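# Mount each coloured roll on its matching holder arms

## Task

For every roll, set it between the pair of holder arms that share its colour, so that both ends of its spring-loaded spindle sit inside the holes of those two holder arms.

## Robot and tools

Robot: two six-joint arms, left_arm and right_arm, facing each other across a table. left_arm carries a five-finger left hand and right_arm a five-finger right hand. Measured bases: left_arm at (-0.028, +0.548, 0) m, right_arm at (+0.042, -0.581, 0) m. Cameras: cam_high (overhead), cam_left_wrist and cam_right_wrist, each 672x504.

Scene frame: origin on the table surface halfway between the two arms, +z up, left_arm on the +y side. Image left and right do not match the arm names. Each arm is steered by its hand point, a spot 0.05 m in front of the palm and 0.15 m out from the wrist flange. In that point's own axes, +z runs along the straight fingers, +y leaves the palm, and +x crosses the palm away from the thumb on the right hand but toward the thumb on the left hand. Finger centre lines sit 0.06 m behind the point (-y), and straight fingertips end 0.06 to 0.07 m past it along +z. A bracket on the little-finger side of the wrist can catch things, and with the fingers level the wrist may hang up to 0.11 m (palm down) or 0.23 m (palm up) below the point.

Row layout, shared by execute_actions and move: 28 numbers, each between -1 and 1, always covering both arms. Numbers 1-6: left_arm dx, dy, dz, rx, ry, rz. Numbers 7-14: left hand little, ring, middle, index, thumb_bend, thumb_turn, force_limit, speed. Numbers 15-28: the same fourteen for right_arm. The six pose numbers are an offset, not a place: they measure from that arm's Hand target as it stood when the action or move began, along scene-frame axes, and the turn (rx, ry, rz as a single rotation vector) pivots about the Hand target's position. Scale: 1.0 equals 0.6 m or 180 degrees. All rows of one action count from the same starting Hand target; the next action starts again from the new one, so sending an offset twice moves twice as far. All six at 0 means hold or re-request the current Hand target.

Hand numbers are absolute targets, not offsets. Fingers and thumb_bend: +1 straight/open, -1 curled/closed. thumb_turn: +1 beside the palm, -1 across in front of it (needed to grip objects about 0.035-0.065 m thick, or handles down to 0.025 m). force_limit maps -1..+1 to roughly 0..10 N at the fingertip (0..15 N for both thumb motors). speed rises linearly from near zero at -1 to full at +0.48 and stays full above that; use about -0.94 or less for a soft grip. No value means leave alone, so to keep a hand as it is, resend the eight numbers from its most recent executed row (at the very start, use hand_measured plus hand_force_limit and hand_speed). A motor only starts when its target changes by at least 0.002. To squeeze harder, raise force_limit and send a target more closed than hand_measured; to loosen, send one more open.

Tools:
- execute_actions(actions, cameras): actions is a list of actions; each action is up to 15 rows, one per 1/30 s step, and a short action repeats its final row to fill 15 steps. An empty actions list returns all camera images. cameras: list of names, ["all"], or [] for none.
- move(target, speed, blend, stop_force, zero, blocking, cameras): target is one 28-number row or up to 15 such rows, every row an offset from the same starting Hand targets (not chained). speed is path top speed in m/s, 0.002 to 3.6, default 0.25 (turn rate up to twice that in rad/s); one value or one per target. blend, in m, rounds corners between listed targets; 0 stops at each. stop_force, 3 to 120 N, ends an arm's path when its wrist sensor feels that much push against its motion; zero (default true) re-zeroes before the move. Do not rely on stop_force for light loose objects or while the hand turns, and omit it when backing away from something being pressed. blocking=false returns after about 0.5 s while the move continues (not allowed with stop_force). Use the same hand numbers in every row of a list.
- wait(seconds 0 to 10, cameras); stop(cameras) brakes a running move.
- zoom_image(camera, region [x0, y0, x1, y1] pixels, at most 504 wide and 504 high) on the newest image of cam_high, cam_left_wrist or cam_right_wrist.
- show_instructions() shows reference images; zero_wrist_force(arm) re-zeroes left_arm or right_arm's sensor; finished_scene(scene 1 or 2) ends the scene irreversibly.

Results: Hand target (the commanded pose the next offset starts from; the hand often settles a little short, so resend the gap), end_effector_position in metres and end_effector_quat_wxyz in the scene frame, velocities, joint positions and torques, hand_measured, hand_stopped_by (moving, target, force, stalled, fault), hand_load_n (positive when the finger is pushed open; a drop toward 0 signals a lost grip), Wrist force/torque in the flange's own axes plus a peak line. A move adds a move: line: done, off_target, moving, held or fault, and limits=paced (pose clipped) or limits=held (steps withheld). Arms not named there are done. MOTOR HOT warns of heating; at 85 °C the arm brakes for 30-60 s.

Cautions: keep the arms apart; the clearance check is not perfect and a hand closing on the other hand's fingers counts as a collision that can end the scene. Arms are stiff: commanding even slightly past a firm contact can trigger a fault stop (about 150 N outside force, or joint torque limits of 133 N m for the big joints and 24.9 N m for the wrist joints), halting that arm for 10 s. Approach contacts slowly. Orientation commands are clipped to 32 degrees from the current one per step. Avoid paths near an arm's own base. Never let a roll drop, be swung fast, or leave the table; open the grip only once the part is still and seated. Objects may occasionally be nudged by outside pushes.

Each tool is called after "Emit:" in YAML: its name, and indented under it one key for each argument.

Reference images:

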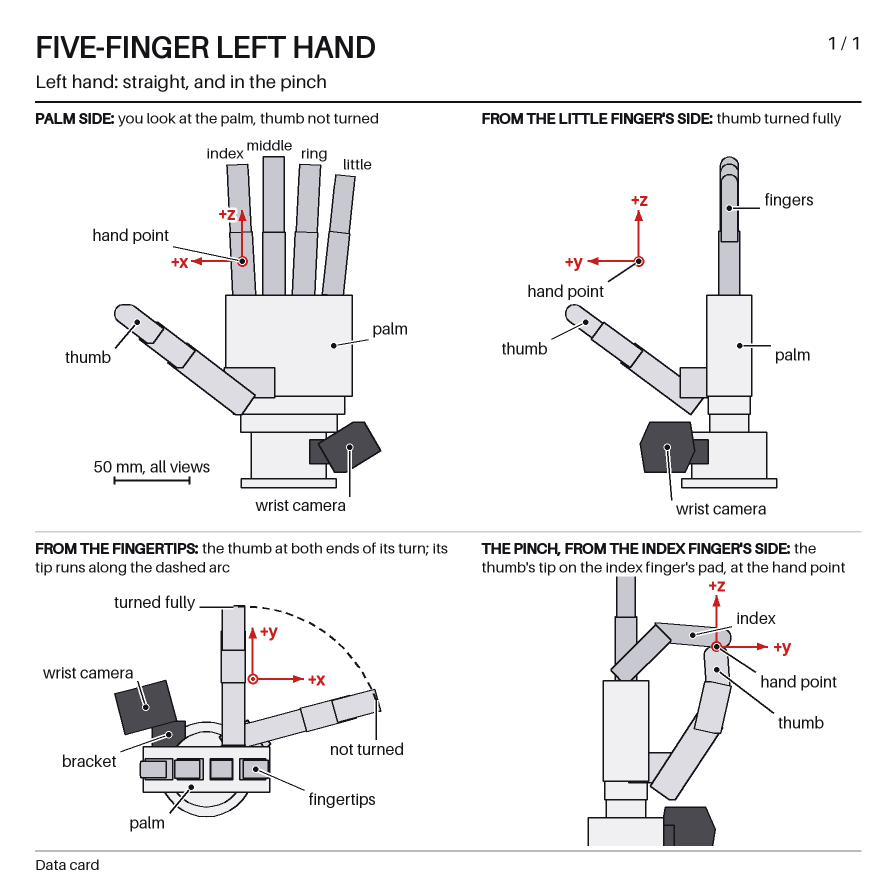

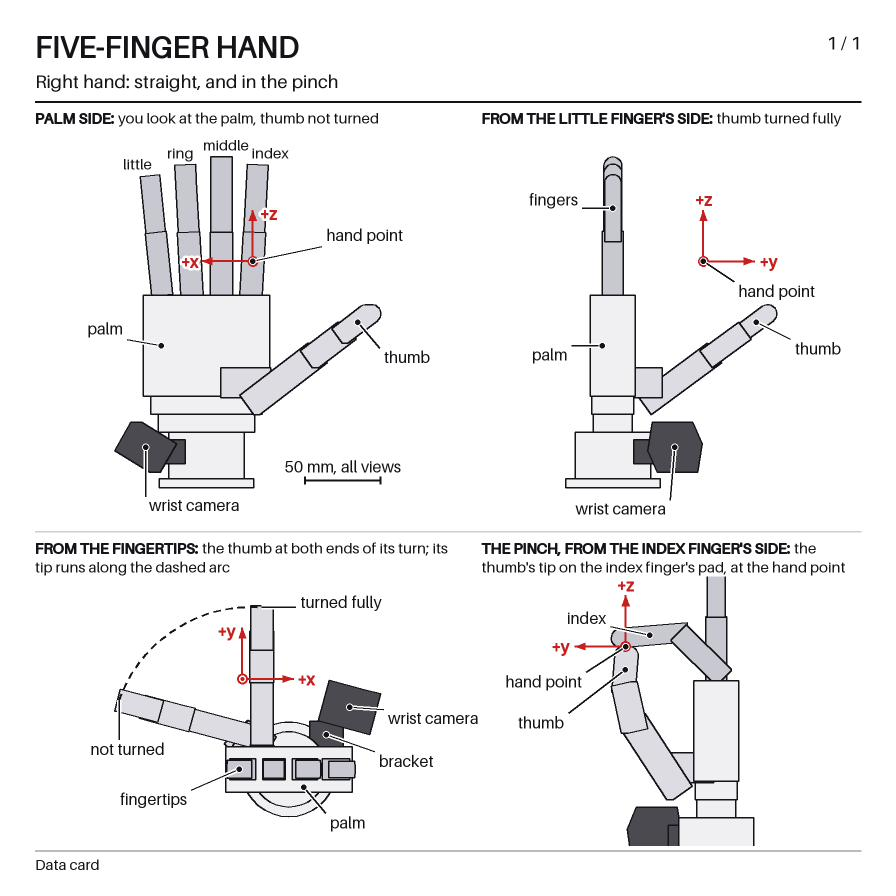

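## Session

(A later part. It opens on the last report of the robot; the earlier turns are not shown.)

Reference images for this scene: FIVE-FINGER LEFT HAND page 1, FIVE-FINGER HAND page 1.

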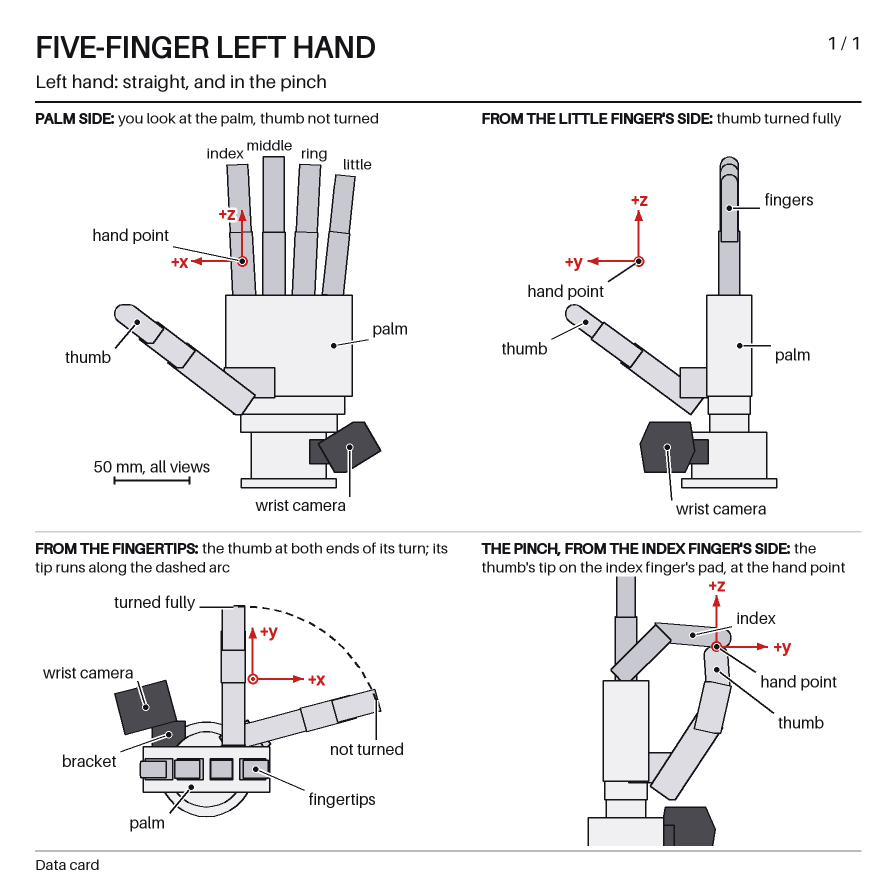

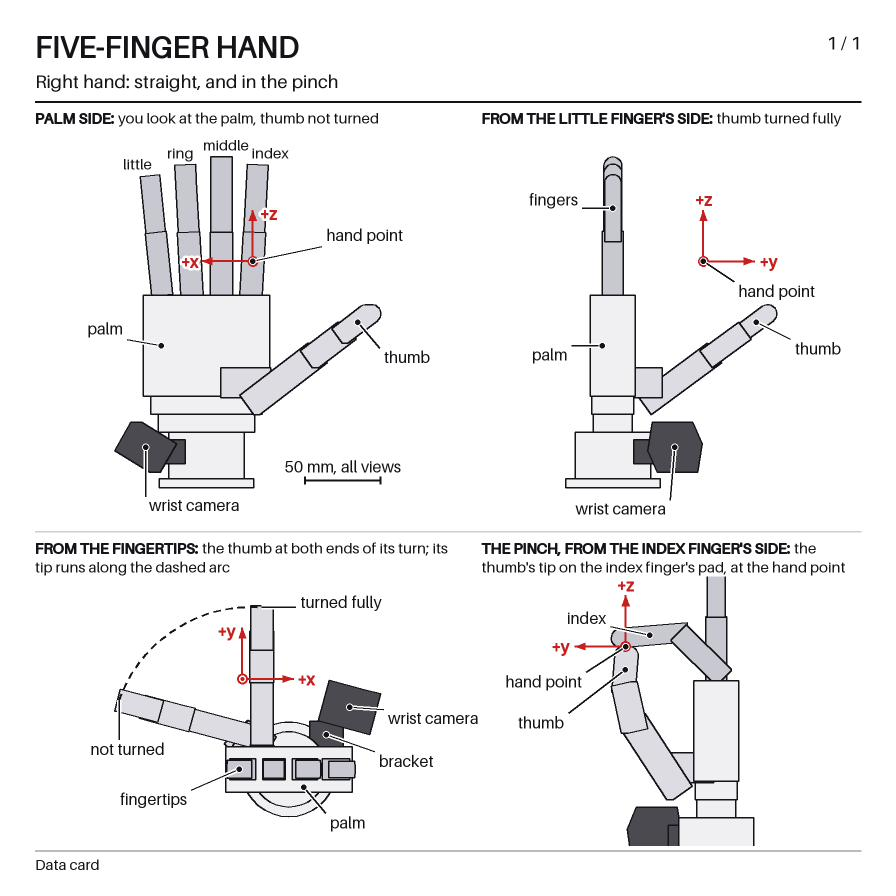

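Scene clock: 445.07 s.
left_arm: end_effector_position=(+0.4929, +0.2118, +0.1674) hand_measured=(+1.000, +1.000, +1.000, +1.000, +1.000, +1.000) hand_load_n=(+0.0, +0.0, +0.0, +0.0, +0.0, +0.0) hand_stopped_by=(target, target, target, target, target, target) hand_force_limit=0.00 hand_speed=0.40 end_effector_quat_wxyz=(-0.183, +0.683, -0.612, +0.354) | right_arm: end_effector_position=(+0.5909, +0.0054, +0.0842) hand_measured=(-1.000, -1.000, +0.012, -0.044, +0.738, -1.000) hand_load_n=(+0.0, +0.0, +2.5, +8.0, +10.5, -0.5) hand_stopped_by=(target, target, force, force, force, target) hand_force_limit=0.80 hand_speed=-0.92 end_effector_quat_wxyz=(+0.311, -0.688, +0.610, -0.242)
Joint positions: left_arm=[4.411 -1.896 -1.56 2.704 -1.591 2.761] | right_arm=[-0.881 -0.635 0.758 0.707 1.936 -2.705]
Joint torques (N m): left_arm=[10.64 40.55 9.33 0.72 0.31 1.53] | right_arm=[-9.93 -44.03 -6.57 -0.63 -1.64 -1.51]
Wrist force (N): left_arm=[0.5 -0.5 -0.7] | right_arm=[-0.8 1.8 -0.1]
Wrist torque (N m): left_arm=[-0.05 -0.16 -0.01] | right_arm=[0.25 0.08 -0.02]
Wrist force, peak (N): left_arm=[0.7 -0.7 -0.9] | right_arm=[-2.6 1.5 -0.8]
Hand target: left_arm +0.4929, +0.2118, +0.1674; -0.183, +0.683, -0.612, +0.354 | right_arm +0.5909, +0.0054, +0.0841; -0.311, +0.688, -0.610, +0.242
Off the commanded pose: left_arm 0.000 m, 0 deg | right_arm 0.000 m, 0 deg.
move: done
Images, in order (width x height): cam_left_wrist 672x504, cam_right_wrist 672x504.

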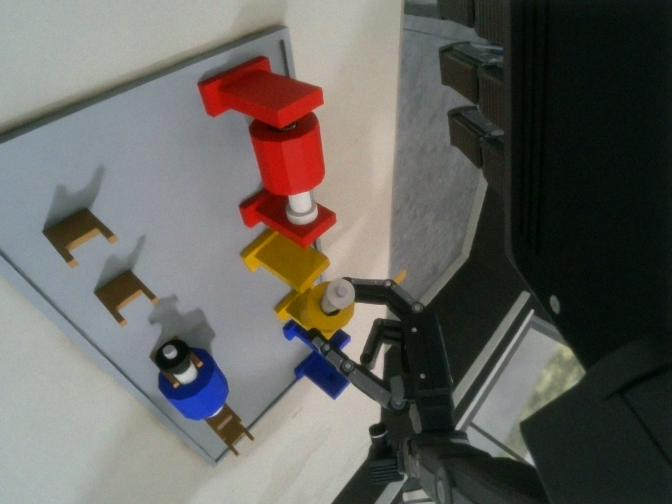

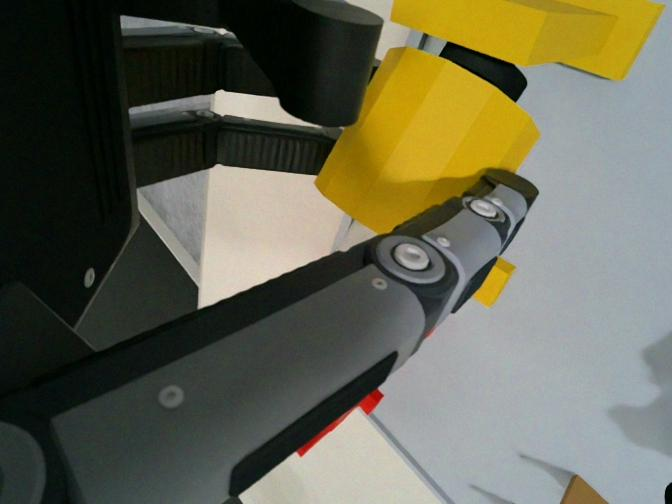

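Emit:
move:
  target: [0,0,0,0,0,0,1,1,1,1,1,1,0,0.4,-0.0003,0.0023,-0.0033,-0.0165,-0.0022,0,-1,-1,-0.6,-0.6,-0.3,-1,0.8,-0.92]
  speed: 0.03

Emit:
move:
  target: [0,0,0,0,0,0,1,1,1,1,1,1,0,0.4,0.0015,-0.0112,-0.0041,0,0,0,-1,-1,-0.6,-0.6,-0.3,-1,0.8,-0.92]
  speed: 0.012
  stop_force: 3
  cameras: ["all"]

Emit:
zoom_image:
  camera: "cam_right_wrist"
  region: [430, 10, 570, 110]

Emit:
zoom_image:
  camera: "cam_left_wrist"
  region: [290, 230, 390, 330]

Scene clock: 446.80 s.
left_arm: end_effector_position=(+0.4929, +0.2118, +0.1674) hand_measured=(+1.000, +1.000, +1.000, +1.000, +1.000, +1.000) hand_load_n=(+0.0, +0.0, +0.0, +0.0, -0.5, +0.0) hand_stopped_by=(target, target, target, target, target, target) hand_force_limit=0.00 hand_speed=0.40 end_effector_quat_wxyz=(-0.183, +0.683, -0.612, +0.354) | right_arm: end_effector_position=(+0.5907, +0.0068, +0.0822) hand_measured=(-1.000, -1.000, +0.012, -0.044, +0.738, -1.000) hand_load_n=(+0.0, +0.0, +2.0, +8.0, +10.5, -0.5) hand_stopped_by=(target, target, force, force, force, target) hand_force_limit=0.80 hand_speed=-0.92 end_effector_quat_wxyz=(+0.295, -0.695, +0.602, -0.260)
Joint positions: left_arm=[4.411 -1.896 -1.56 2.704 -1.591 2.761] | right_arm=[-0.865 -0.597 0.692 0.757 1.98 -2.723]
Joint torques (N m): left_arm=[11.41 40.71 9.65 0.61 0.23 1.34] | right_arm=[12.94 -44.25 -34.86 2.61 2.72 -1.67]
Wrist force (N): left_arm=[0.6 -0.6 -0.8] | right_arm=[-0.5 1.9 -0.1]
Wrist torque (N m): left_arm=[-0.06 -0.18 -0.01] | right_arm=[0.25 0.04 0.03]
Wrist force, peak (N): left_arm=[0.8 -0.8 -0.9] | right_arm=[-0.6 2.3 -0.1]
Hand target: left_arm +0.4929, +0.2118, +0.1674; -0.183, +0.683, -0.612, +0.354 | right_arm +0.5907, +0.0068, +0.0822; -0.295, +0.695, -0.602, +0.260
Off the commanded pose: left_arm 0.000 m, 0 deg | right_arm 0.000 m, 0 deg.
move: done

Scene clock: 448.37 s.
left_arm: end_effector_position=(+0.4929, +0.2118, +0.1674) hand_measured=(+1.000, +1.000, +1.000, +1.000, +1.000, +1.000) hand_load_n=(+0.0, +0.0, +0.0, +0.0, +0.0, +0.0) hand_stopped_by=(target, target, target, target, target, target) hand_force_limit=0.00 hand_speed=0.40 end_effector_quat_wxyz=(-0.183, +0.683, -0.612, +0.354) | right_arm: end_effector_position=(+0.5912, +0.0027, +0.0806) hand_measured=(-1.000, -1.000, +0.012, -0.044, +0.738, -1.000) hand_load_n=(+0.5, +0.0, +2.0, +8.0, +10.5, +0.5) hand_stopped_by=(target, target, force, force, force, target) hand_force_limit=0.80 hand_speed=-0.92 end_effector_quat_wxyz=(+0.295, -0.695, +0.602, -0.260)
Joint positions: left_arm=[4.411 -1.896 -1.56 2.704 -1.591 2.761] | right_arm=[-0.87 -0.607 0.715 0.742 1.976 -2.727]
Joint torques (N m): left_arm=[11.21 40.54 9.2 0.64 0.37 1.52] | right_arm=[11.5 -43.06 -33.64 2.91 3.23 1.24]
Wrist force (N): left_arm=[0.6 -0.9 -0.6] | right_arm=[-2.8 1.9 -0.8]
Wrist torque (N m): left_arm=[-0.11 -0.17 0.00] | right_arm=[0.27 0.10 0.06]
Wrist force, peak (N): left_arm=[0.7 -0.7 -0.9] | right_arm=[-7.0 -0.3 -0.6]
Hand target: left_arm +0.4929, +0.2118, +0.1674; -0.183, +0.683, -0.612, +0.354 | right_arm +0.5912, +0.0027, +0.0806; -0.295, +0.695, -0.602, +0.260 (not the last commanded pose)
Off the commanded pose: left_arm 0.000 m, 0 deg | right_arm 0.003 m, 0 deg.
move: contact (right_arm)

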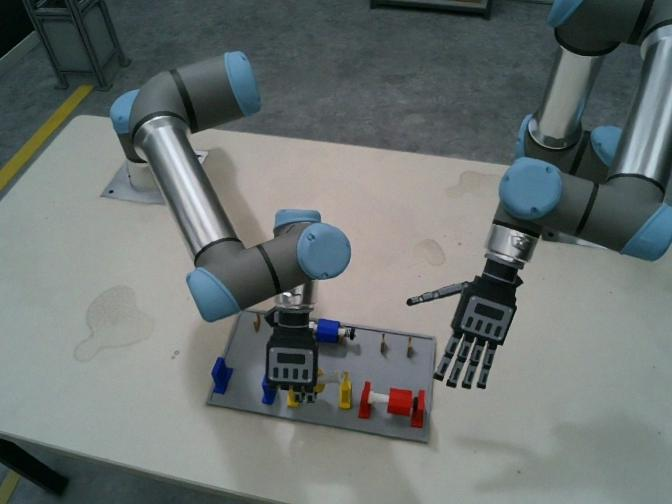

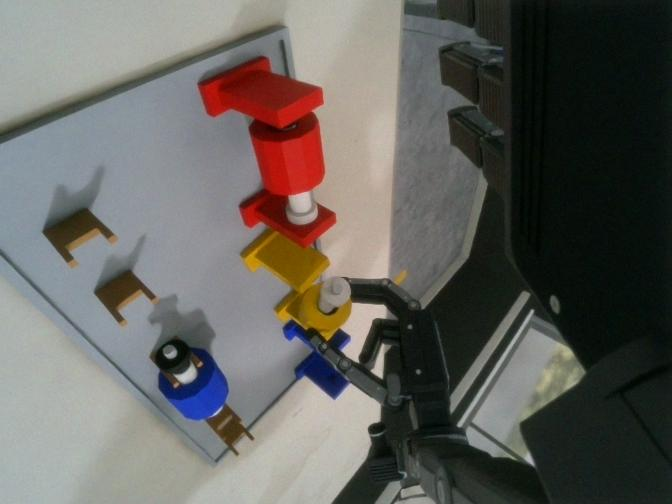

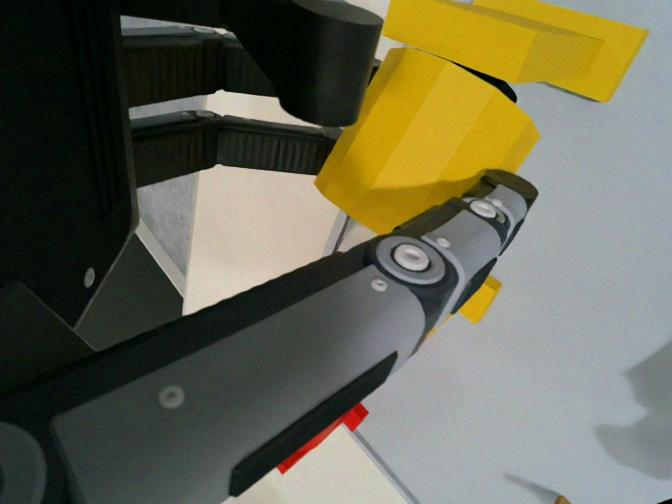

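Scaled by 3.600 from the camera's 672x504 image, which has a finer 960x720 frame.

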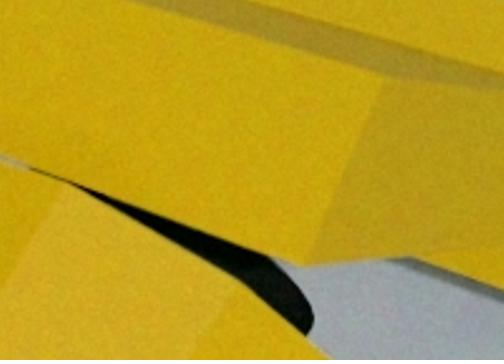

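Scaled by 5.040 from the camera's 672x504 image, which has a finer 960x720 frame.

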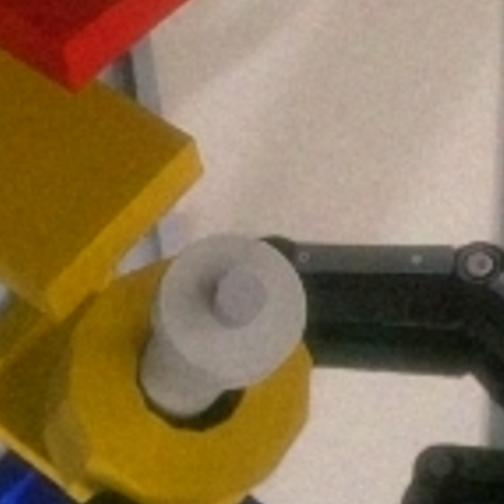

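Emit:
move:
  target:
    - [0,0,0,0,0,0,1,1,1,1,1,1,0,0.4,0,0.0025,0.0025,0,0,0,-1,-1,-0.6,-0.6,-0.3,-1,0.8,-0.92]
    - [0,0,0,0,0,0,1,1,1,1,1,1,0,0.4,0,-0.0055,0.0025,0,0,0,-1,-1,-0.6,-0.6,-0.3,-1,0.8,-0.92]
  speed: 0.012
  stop_force: 3
  cameras: ["cam_left_wrist","cam_right_wrist"]

Emit:
zoom_image:
  camera: "cam_left_wrist"
  region: [290, 230, 390, 330]

Scene clock: 450.37 s.
left_arm: end_effector_position=(+0.4929, +0.2118, +0.1674) hand_measured=(+1.000, +1.000, +1.000, +1.000, +1.000, +1.000) hand_load_n=(-0.5, +0.0, +0.0, +0.0, +0.0, +0.0) hand_stopped_by=(target, target, target, target, target, target) hand_force_limit=0.00 hand_speed=0.40 end_effector_quat_wxyz=(-0.183, +0.683, -0.612, +0.354) | right_arm: end_effector_position=(+0.5912, +0.0024, +0.0821) hand_measured=(-1.000, -1.000, +0.012, -0.044, +0.738, -1.000) hand_load_n=(+0.0, +0.0, +1.5, +8.0, +10.5, +1.0) hand_stopped_by=(target, target, force, force, force, target) hand_force_limit=0.80 hand_speed=-0.92 end_effector_quat_wxyz=(+0.295, -0.695, +0.602, -0.260)
Joint positions: left_arm=[4.411 -1.896 -1.56 2.704 -1.591 2.761] | right_arm=[-0.87 -0.609 0.714 0.745 1.976 -2.728]
Joint torques (N m): left_arm=[10.4 40.9 9.2 0.63 0.36 1.37] | right_arm=[11.29 -43.6 -33.05 2.66 3.34 1.14]
Wrist force (N): left_arm=[0.6 -0.7 -0.7] | right_arm=[-3.6 1.5 -0.7]
Wrist torque (N m): left_arm=[-0.07 -0.18 0.00] | right_arm=[0.20 0.10 0.08]
Wrist force, peak (N): left_arm=[0.8 -0.8 -0.8] | right_arm=[-8.1 -0.3 -0.6]
Hand target: left_arm +0.4929, +0.2118, +0.1674; -0.183, +0.683, -0.612, +0.354 | right_arm +0.5912, +0.0024, +0.0821; -0.295, +0.695, -0.602, +0.260 (not the last commanded pose)
Off the commanded pose: left_arm 0.000 m, 0 deg | right_arm 0.003 m, 0 deg.
move: contact (right_arm); path passed 1 of 2 targets
Images, in order (width x height): cam_left_wrist 672x504, cam_right_wrist 672x504.

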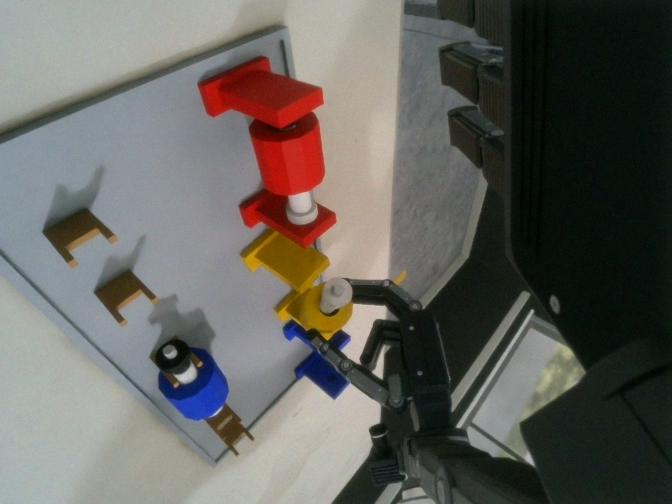

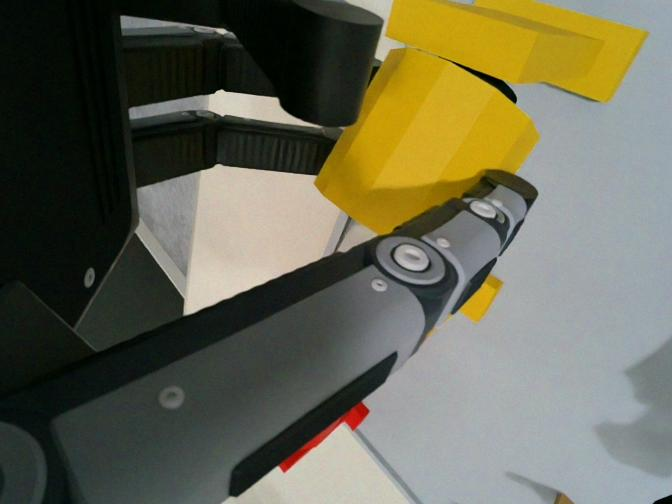

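Scaled by 5.040 from the camera's 672x504 image, which has a finer 960x720 frame.

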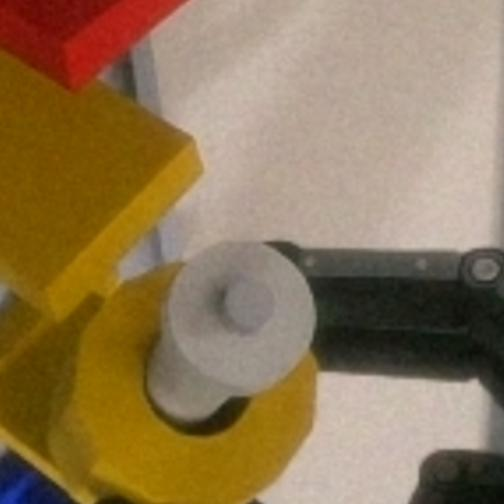

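Emit:
move:
  target:
    - [0,0,0,0,0,0,1,1,1,1,1,1,0,0.4,0,0.0025,0.0006,0,0,0,-1,-1,-0.6,-0.6,-0.3,-1,0.8,-0.92]
    - [0,0,0,0,0,0,1,1,1,1,1,1,0,0.4,-0.0005,0.0058,-0.0054,-0.0275,-0.0037,0,-1,-1,-0.6,-0.6,-0.3,-1,0.8,-0.92]
  speed: 0.03
  cameras: ["cam_left_wrist","cam_right_wrist"]

Emit:
zoom_image:
  camera: "cam_left_wrist"
  region: [290, 230, 390, 330]

Emit:
move:
  target: [0,0,0,0,0,0,1,1,1,1,1,1,0,0.4,0.0015,-0.0112,-0.0041,0,0,0,-1,-1,-0.6,-0.6,-0.3,-1,0.8,-0.92]
  speed: 0.012
  stop_force: 3
  cameras: ["cam_left_wrist","cam_right_wrist"]

Emit:
zoom_image:
  camera: "cam_left_wrist"
  region: [290, 230, 390, 330]

Emit:
zoom_image:
  camera: "cam_right_wrist"
  region: [430, 10, 570, 110]

Scene clock: 453.60 s.
left_arm: end_effector_position=(+0.4929, +0.2118, +0.1674) hand_measured=(+1.000, +1.000, +1.000, +1.000, +1.000, +1.000) hand_load_n=(+0.0, +0.0, +0.0, -0.5, +0.0, +0.0) hand_stopped_by=(target, target, target, target, target, target) hand_force_limit=0.00 hand_speed=0.40 end_effector_quat_wxyz=(-0.183, +0.683, -0.612, +0.354) | right_arm: end_effector_position=(+0.5909, +0.0059, +0.0789) hand_measured=(-1.000, -1.000, +0.012, -0.044, +0.738, -1.000) hand_load_n=(+0.0, +0.0, +2.5, +7.5, +10.5, -0.5) hand_stopped_by=(target, target, force, force, force, target) hand_force_limit=0.80 hand_speed=-0.92 end_effector_quat_wxyz=(+0.269, -0.705, +0.589, -0.290)
Joint positions: left_arm=[4.411 -1.896 -1.56 2.704 -1.591 2.761] | right_arm=[-0.843 -0.535 0.584 0.837 2.049 -2.756]
Joint torques (N m): left_arm=[10.75 40.11 9.72 0.55 0.14 1.57] | right_arm=[11.97 -43.73 -35.16 2.66 2.59 -1.57]
Wrist force (N): left_arm=[0.6 -0.5 -0.8] | right_arm=[-0.7 1.9 0.3]
Wrist torque (N m): left_arm=[-0.04 -0.18 0.00] | right_arm=[0.23 0.09 0.05]
Wrist force, peak (N): left_arm=[0.8 -0.7 -1.0] | right_arm=[-3.8 1.8 -1.0]
Hand target: left_arm +0.4929, +0.2118, +0.1674; -0.183, +0.683, -0.612, +0.354 | right_arm +0.5909, +0.0059, +0.0789; -0.268, +0.705, -0.588, +0.290
Off the commanded pose: left_arm 0.000 m, 0 deg | right_arm 0.000 m, 0 deg.
move: done
Images, in order (width x height): cam_left_wrist 672x504, cam_right_wrist 672x504.

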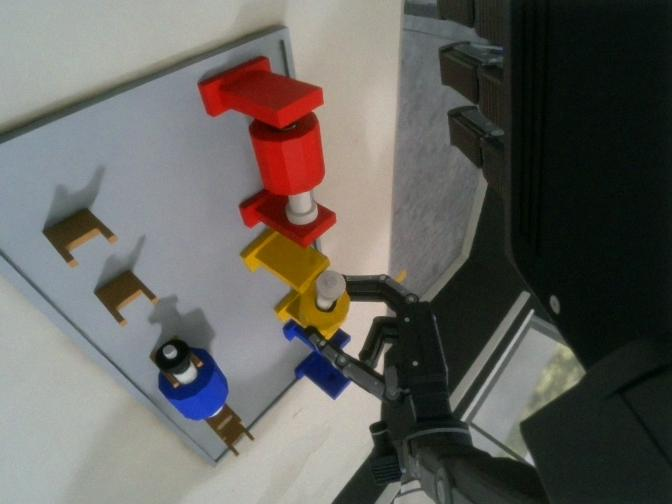

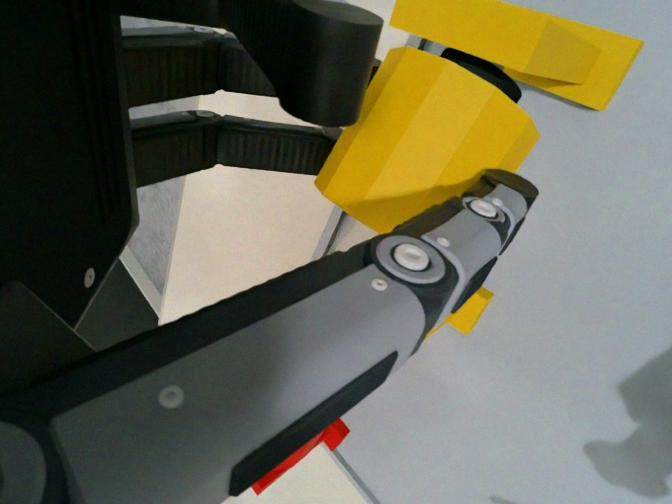

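Scaled by 5.040 from the camera's 672x504 image, which has a finer 960x720 frame.

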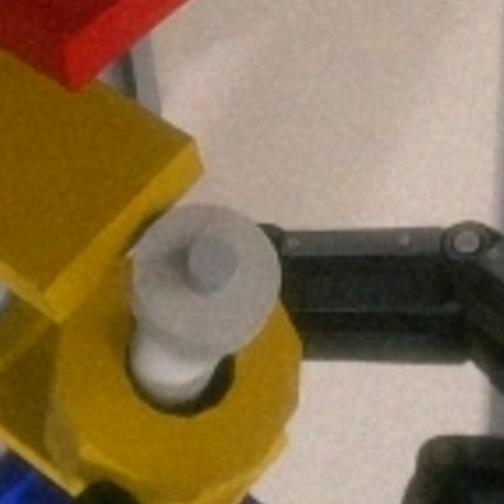

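Scene clock: 454.97 s.
left_arm: end_effector_position=(+0.4929, +0.2118, +0.1674) hand_measured=(+1.000, +1.000, +1.000, +1.000, +1.000, +1.000) hand_load_n=(+0.0, +0.0, +0.0, +0.0, +0.0, -0.5) hand_stopped_by=(target, target, target, target, target, target) hand_force_limit=0.00 hand_speed=0.40 end_effector_quat_wxyz=(-0.183, +0.683, -0.612, +0.354) | right_arm: end_effector_position=(+0.5911, +0.0042, +0.0782) hand_measured=(-1.000, -1.000, +0.012, -0.044, +0.738, -1.000) hand_load_n=(+0.0, +0.0, +2.0, +8.0, +10.5, +0.5) hand_stopped_by=(target, target, force, force, force, target) hand_force_limit=0.80 hand_speed=-0.92 end_effector_quat_wxyz=(+0.268, -0.705, +0.588, -0.290)
Joint positions: left_arm=[4.411 -1.896 -1.56 2.704 -1.591 2.761] | right_arm=[-0.845 -0.541 0.596 0.83 2.048 -2.758]
Joint torques (N m): left_arm=[10.64 40.34 8.77 0.6 0.19 1.44] | right_arm=[11.25 -45.16 -33.42 2.73 3.24 1.12]
Wrist force (N): left_arm=[0.4 -0.7 -0.7] | right_arm=[-2.8 0.9 -0.7]
Wrist torque (N m): left_arm=[-0.09 -0.15 -0.01] | right_arm=[0.18 0.11 0.09]
Wrist force, peak (N): left_arm=[0.6 -0.8 -0.9] | right_arm=[-6.8 -2.7 -1.5]
Hand target: left_arm +0.4929, +0.2118, +0.1674; -0.183, +0.683, -0.612, +0.354 | right_arm +0.5911, +0.0042, +0.0782; -0.268, +0.705, -0.588, +0.290 (not the last commanded pose)
Off the commanded pose: left_arm 0.000 m, 0 deg | right_arm 0.005 m, 0 deg.
move: contact (right_arm)
Images, in order (width x height): cam_left_wrist 672x504, cam_right_wrist 672x504.

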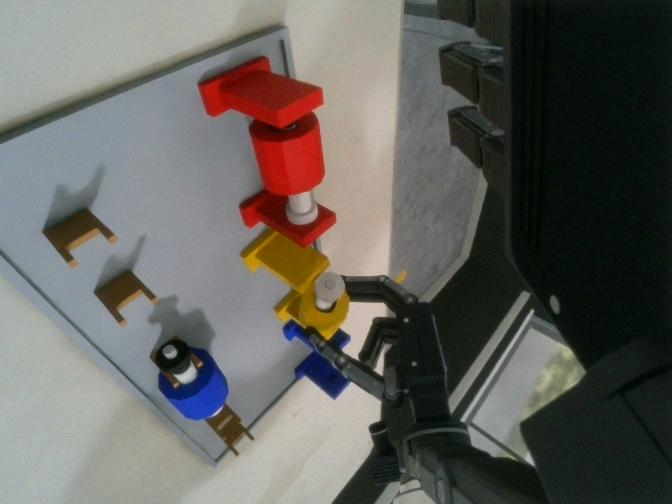

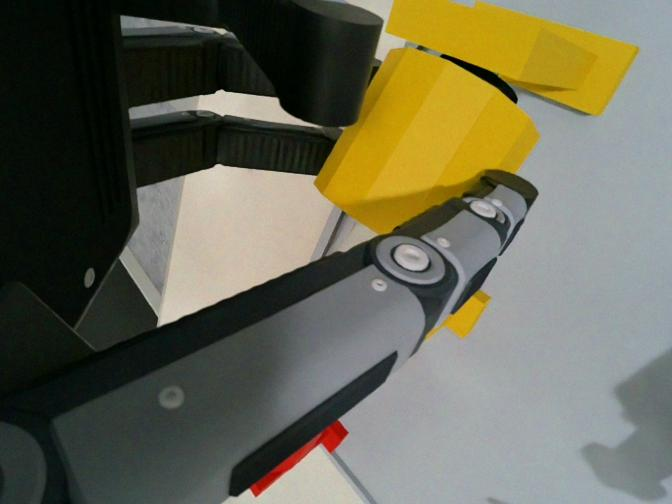

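Scaled by 5.040 from the camera's 672x504 image, which has a finer 960x720 frame.

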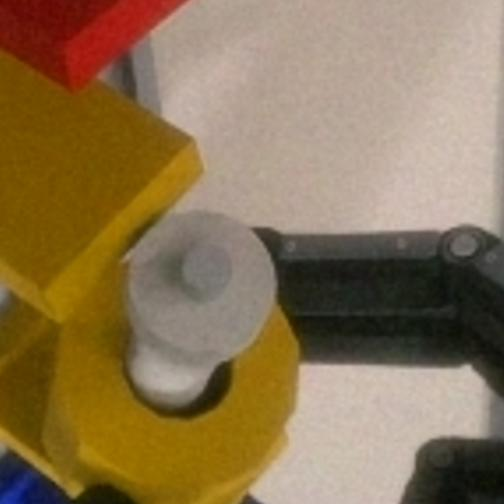

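Scaled by 3.600 from the camera's 672x504 image, which has a finer 960x720 frame.

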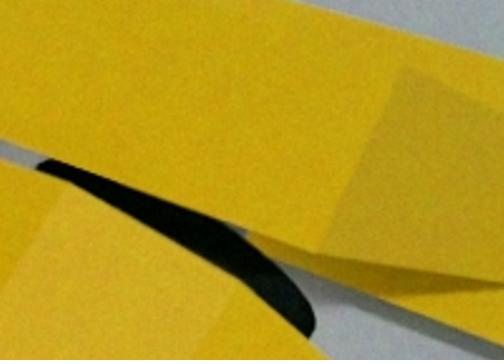

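Emit:
move:
  target:
    - [0.0335,-0.0697,-0.029,0.0786,-0.0346,-0.2623,-1,-1,-1,1,-0.8,1,0,0.3,0,0,0,0,0,0,-1,-1,-0.6,-0.6,-0.3,-1,0.8,-0.92]
    - [0.0335,-0.1047,-0.128,0.0786,-0.0346,-0.2623,-1,-1,-1,1,-0.8,1,0,0.3,0,0,0,0,0,0,-1,-1,-0.6,-0.6,-0.3,-1,0.8,-0.92]
  speed: [0.15,0.08]
  cameras: ["all"]

Emit:
zoom_image:
  camera: "cam_high"
  region: [300, 330, 420, 430]

Scene clock: 461.07 s.
left_arm: end_effector_position=(+0.5130, +0.1490, +0.0908) hand_measured=(-1.000, -1.000, -1.000, +1.000, -0.800, +1.000) hand_load_n=(+0.0, +0.0, +0.0, +0.0, +0.0, +0.0) hand_stopped_by=(target, target, target, target, target, target) hand_force_limit=0.00 hand_speed=0.30 end_effector_quat_wxyz=(-0.139, +0.335, -0.861, +0.357) | right_arm: end_effector_position=(+0.5911, +0.0042, +0.0782) hand_measured=(-1.000, -1.000, +0.012, -0.044, +0.738, -1.000) hand_load_n=(+0.0, +0.0, +2.0, +8.0, +10.5, +1.0) hand_stopped_by=(target, target, force, force, force, target) hand_force_limit=0.80 hand_speed=-0.92 end_effector_quat_wxyz=(+0.268, -0.705, +0.588, -0.290)
Joint positions: left_arm=[4.403 -2.174 -1.325 2.638 -1.198 3.543] | right_arm=[-0.845 -0.541 0.596 0.83 2.048 -2.758]
Joint torques (N m): left_arm=[-11.85 29.31 5.7 0.78 -0.99 -2.54] | right_arm=[11.86 -44.12 -31.91 2.97 1.3 0.99]
Wrist force (N): left_arm=[0.5 -0.5 -0.5] | right_arm=[-2.6 0.8 -0.6]
Wrist torque (N m): left_arm=[-0.03 -0.16 -0.04] | right_arm=[0.16 0.07 0.10]
Wrist force, peak (N): left_arm=[0.8 -1.1 -1.4] | right_arm=[-2.9 1.2 -0.8]
Hand target: left_arm +0.5130, +0.1489, +0.0906; +0.139, -0.335, +0.861, -0.357 | right_arm +0.5911, +0.0042, +0.0782; -0.268, +0.705, -0.588, +0.290
Off the commanded pose: left_arm 0.000 m, 0 deg | right_arm 0.000 m, 0 deg.
move: done

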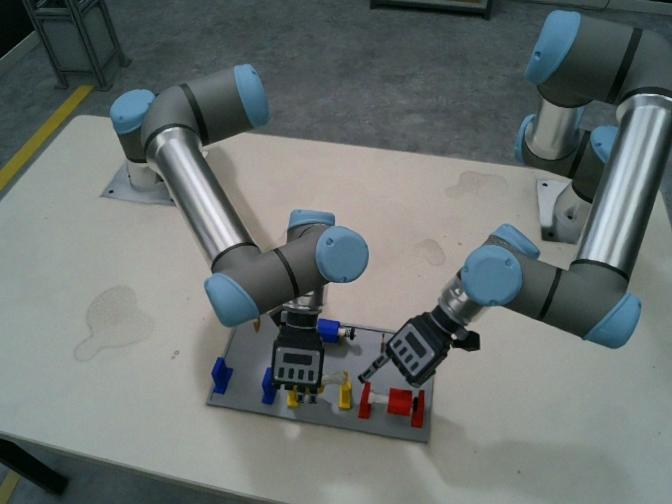

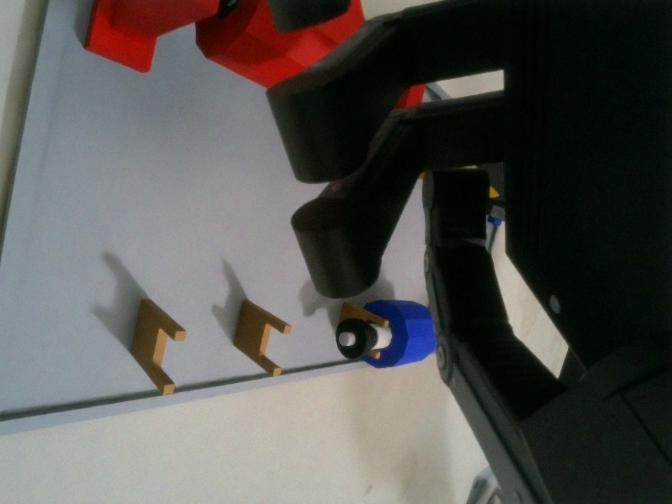

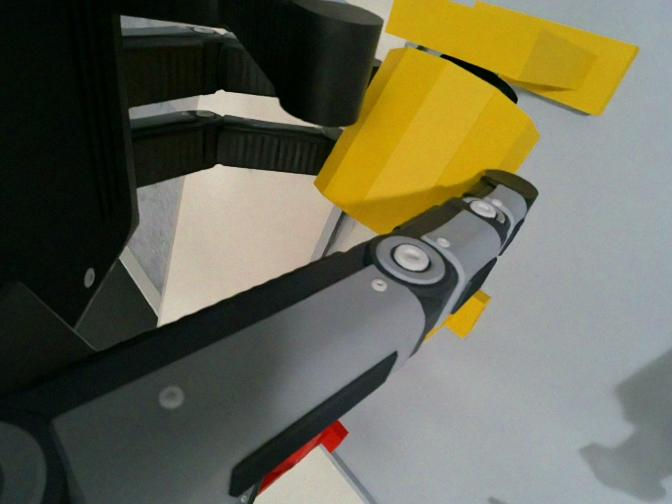

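Scaled by 4.200 from the camera's 672x504 image, which has a finer 960x720 frame.

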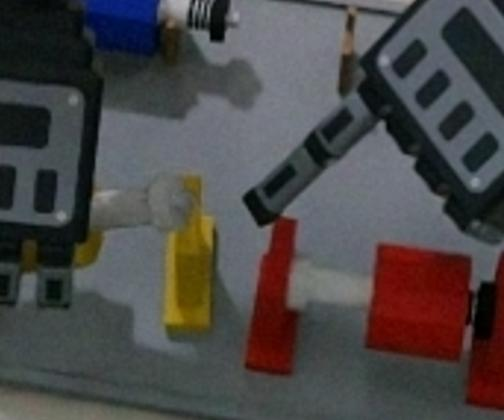

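Emit:
move:
  target: [0,-0.0233,-0.005,0,0,0,-1,-1,-1,1,-0.8,1,0,0.3,0,0,0,0,0,0,-1,-1,-0.6,-0.6,-0.3,-1,0.8,-0.92]
  speed: 0.05
  stop_force: 3
  cameras: ["cam_high"]

Emit:
zoom_image:
  camera: "cam_high"
  region: [300, 340, 400, 420]

Scene clock: 463.00 s.
left_arm: end_effector_position=(+0.5130, +0.1349, +0.0876) hand_measured=(-1.000, -1.000, -1.000, +1.000, -0.800, +1.000) hand_load_n=(+0.0, +0.0, +0.0, +0.0, +0.0, +0.0) hand_stopped_by=(target, target, target, target, target, target) hand_force_limit=0.00 hand_speed=0.30 end_effector_quat_wxyz=(-0.139, +0.335, -0.861, +0.357) | right_arm: end_effector_position=(+0.5911, +0.0042, +0.0782) hand_measured=(-1.000, -1.000, +0.012, -0.044, +0.738, -1.000) hand_load_n=(+0.0, +0.0, +2.0, +8.0, +10.0, +1.0) hand_stopped_by=(target, target, force, force, force, target) hand_force_limit=0.80 hand_speed=-0.92 end_effector_quat_wxyz=(+0.268, -0.705, +0.588, -0.290)
Joint positions: left_arm=[4.378 -2.192 -1.302 2.64 -1.215 3.523] | right_arm=[-0.845 -0.541 0.596 0.83 2.048 -2.758]
Joint torques (N m): left_arm=[-11.89 30.71 33.35 -1.65 -1.05 -2.5] | right_arm=[10.94 -43.91 -34.18 2.48 0.76 0.86]
Wrist force (N): left_arm=[0.5 -0.5 -0.9] | right_arm=[-2.4 1.4 -0.6]
Wrist torque (N m): left_arm=[-0.02 -0.18 -0.04] | right_arm=[0.24 0.04 0.13]
Wrist force, peak (N): left_arm=[0.6 -0.5 -0.9] | right_arm=[-2.9 1.2 -0.7]
Hand target: left_arm +0.5130, +0.1350, +0.0876; +0.139, -0.335, +0.861, -0.357 | right_arm +0.5911, +0.0042, +0.0782; -0.268, +0.705, -0.588, +0.290
Off the commanded pose: left_arm 0.000 m, 0 deg | right_arm 0.000 m, 0 deg.
move: done
Images, in order (width x height): cam_high 672x504.

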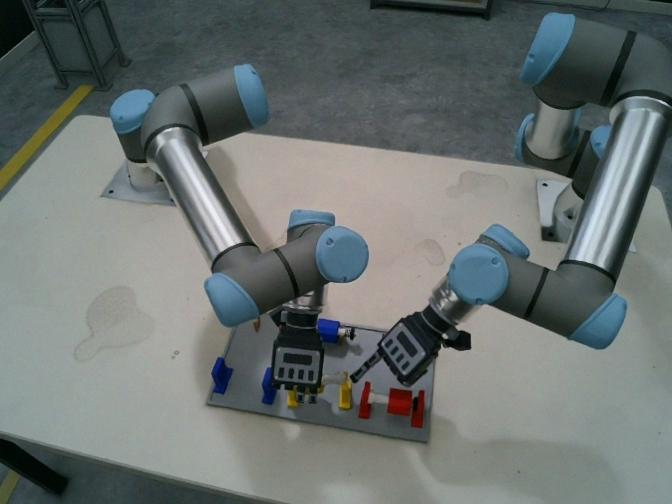

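Scaled by 5.040 from the camera's 672x504 image, which has a finer 960x720 frame.

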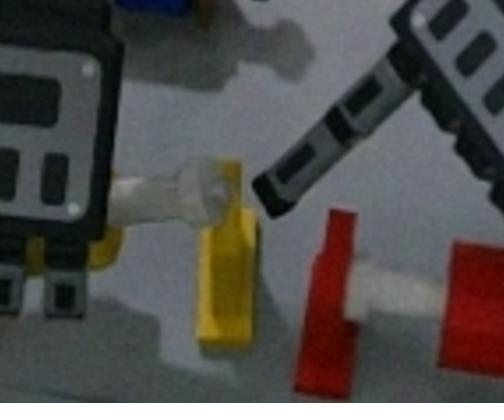

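Emit:
move:
  target: [0,-0.0233,0,0,0,0,-1,-1,-1,1,-0.8,1,0,0.3,0,0,0,0,0,0,-1,-1,-0.6,-0.6,-0.3,-1,0.8,-0.92]
  speed: 0.02
  stop_force: 3
  cameras: ["cam_high"]

Emit:
zoom_image:
  camera: "cam_high"
  region: [300, 340, 400, 420]

Scene clock: 464.87 s.
left_arm: end_effector_position=(+0.5130, +0.1268, +0.0876) hand_measured=(-1.000, -1.000, -1.000, +1.000, -0.800, +1.000) hand_load_n=(+0.0, +0.0, +0.0, -1.5, +0.5, +0.0) hand_stopped_by=(target, target, target, target, target, target) hand_force_limit=0.00 hand_speed=0.30 end_effector_quat_wxyz=(-0.139, +0.335, -0.861, +0.357) | right_arm: end_effector_position=(+0.5911, +0.0042, +0.0782) hand_measured=(-1.000, -1.000, +0.012, -0.044, +0.738, -1.000) hand_load_n=(+0.0, +0.0, +2.0, +8.0, +10.5, +0.0) hand_stopped_by=(target, target, force, force, force, target) hand_force_limit=0.80 hand_speed=-0.92 end_effector_quat_wxyz=(+0.268, -0.705, +0.588, -0.290)
Joint positions: left_arm=[4.364 -2.202 -1.285 2.637 -1.224 3.511] | right_arm=[-0.845 -0.541 0.596 0.83 2.048 -2.758]
Joint torques (N m): left_arm=[9.99 52.09 6.18 1.13 2.14 2.52] | right_arm=[11.16 -45.43 -33.34 1.9 -0.07 1.06]
Wrist force (N): left_arm=[-0.9 0.5 -3.2] | right_arm=[-2.4 0.8 -0.3]
Wrist torque (N m): left_arm=[0.08 -0.29 -0.28] | right_arm=[0.16 0.03 0.10]
Wrist force, peak (N): left_arm=[-1.9 1.1 -4.3] | right_arm=[-2.8 1.2 -0.9]
Hand target: left_arm +0.5130, +0.1268, +0.0876; +0.139, -0.335, +0.861, -0.357 (not the last commanded pose) | right_arm +0.5911, +0.0042, +0.0782; -0.268, +0.705, -0.588, +0.290
Off the commanded pose: left_arm 0.006 m, 0 deg | right_arm 0.000 m, 0 deg.
move: contact (left_arm)
Images, in order (width x height): cam_high 672x504.

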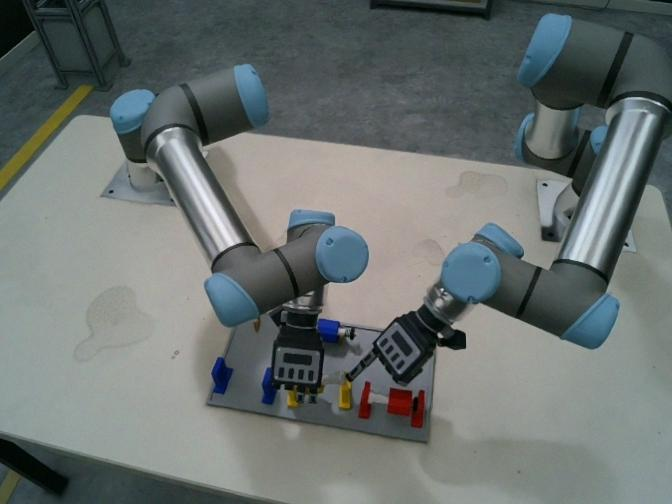

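Scaled by 5.040 from the camera's 672x504 image, which has a finer 960x720 frame.

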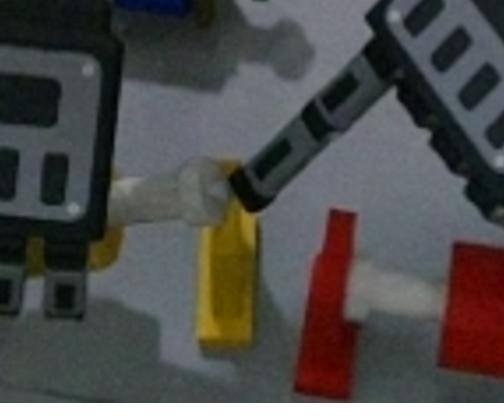

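Emit:
move:
  target: [0.0017,-0.0117,-0.0041,0,0,0,-1,-1,-1,1,-0.8,1,0,0.3,0,0,0,0,0,0,-1,-1,-0.6,-0.6,-0.3,-1,0.8,-0.92]
  speed: 0.015
  stop_force: 7
  cameras: ["cam_high","cam_right_wrist"]

Emit:
zoom_image:
  camera: "cam_high"
  region: [300, 340, 400, 420]

Emit:
zoom_image:
  camera: "cam_right_wrist"
  region: [430, 10, 570, 110]

Scene clock: 466.57 s.
left_arm: end_effector_position=(+0.5140, +0.1198, +0.0852) hand_measured=(-1.000, -1.000, -1.000, +1.000, -0.800, +1.000) hand_load_n=(+0.0, +0.0, +0.0, -4.0, +0.0, +0.0) hand_stopped_by=(target, target, target, target, target, target) hand_force_limit=0.00 hand_speed=0.30 end_effector_quat_wxyz=(-0.139, +0.335, -0.861, +0.357) | right_arm: end_effector_position=(+0.5911, +0.0042, +0.0782) hand_measured=(-1.000, -1.000, +0.012, -0.044, +0.738, -1.000) hand_load_n=(+0.0, +0.0, +2.0, +7.5, +10.5, +0.5) hand_stopped_by=(target, target, force, force, force, target) hand_force_limit=0.80 hand_speed=-0.92 end_effector_quat_wxyz=(+0.268, -0.705, +0.588, -0.290)
Joint positions: left_arm=[4.352 -2.214 -1.27 2.638 -1.232 3.502] | right_arm=[-0.845 -0.541 0.596 0.83 2.048 -2.758]
Joint torques (N m): left_arm=[-14.99 30.09 33.32 0.36 0.26 -2.68] | right_arm=[10.6 -44.7 -31.92 0.62 -0.8 0.51]
Wrist force (N): left_arm=[-3.3 2.6 -6.7] | right_arm=[-1.8 0.5 -0.8]
Wrist torque (N m): left_arm=[0.23 -0.38 -0.27] | right_arm=[0.17 0.06 0.08]
Wrist force, peak (N): left_arm=[-3.3 2.5 -6.8] | right_arm=[-2.5 1.3 -0.4]
Hand target: left_arm +0.5140, +0.1198, +0.0852; +0.139, -0.335, +0.861, -0.357 | right_arm +0.5911, +0.0042, +0.0782; -0.268, +0.705, -0.588, +0.290
Off the commanded pose: left_arm 0.000 m, 0 deg | right_arm 0.000 m, 0 deg.
move: done
Images, in order (width x height): cam_high 672x504, cam_right_wrist 672x504.

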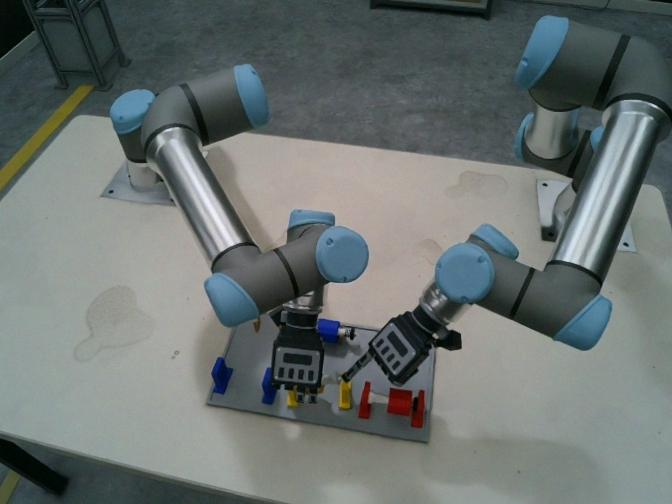

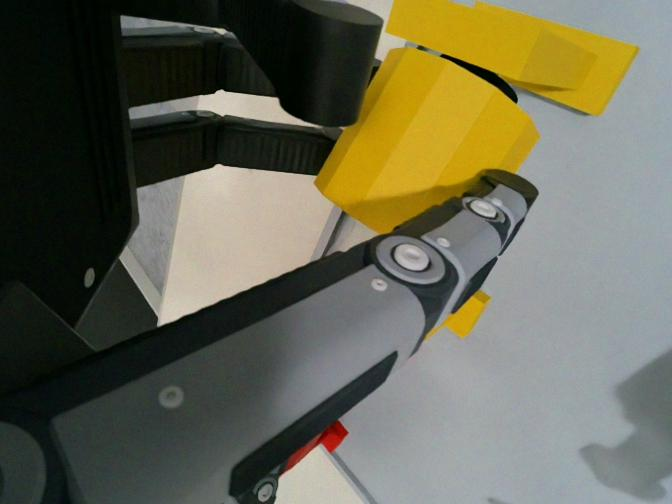

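Scaled by 5.040 from the camera's 672x504 image, which has a finer 960x720 frame.

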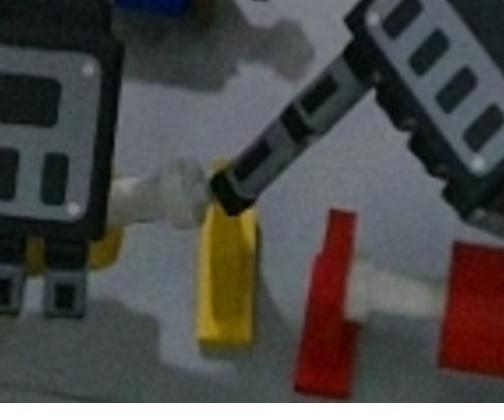

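Scaled by 3.600 from the camera's 672x504 image, which has a finer 960x720 frame.

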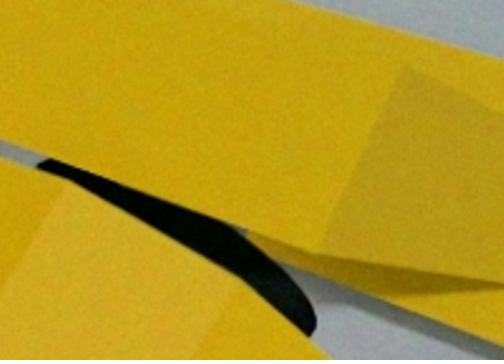

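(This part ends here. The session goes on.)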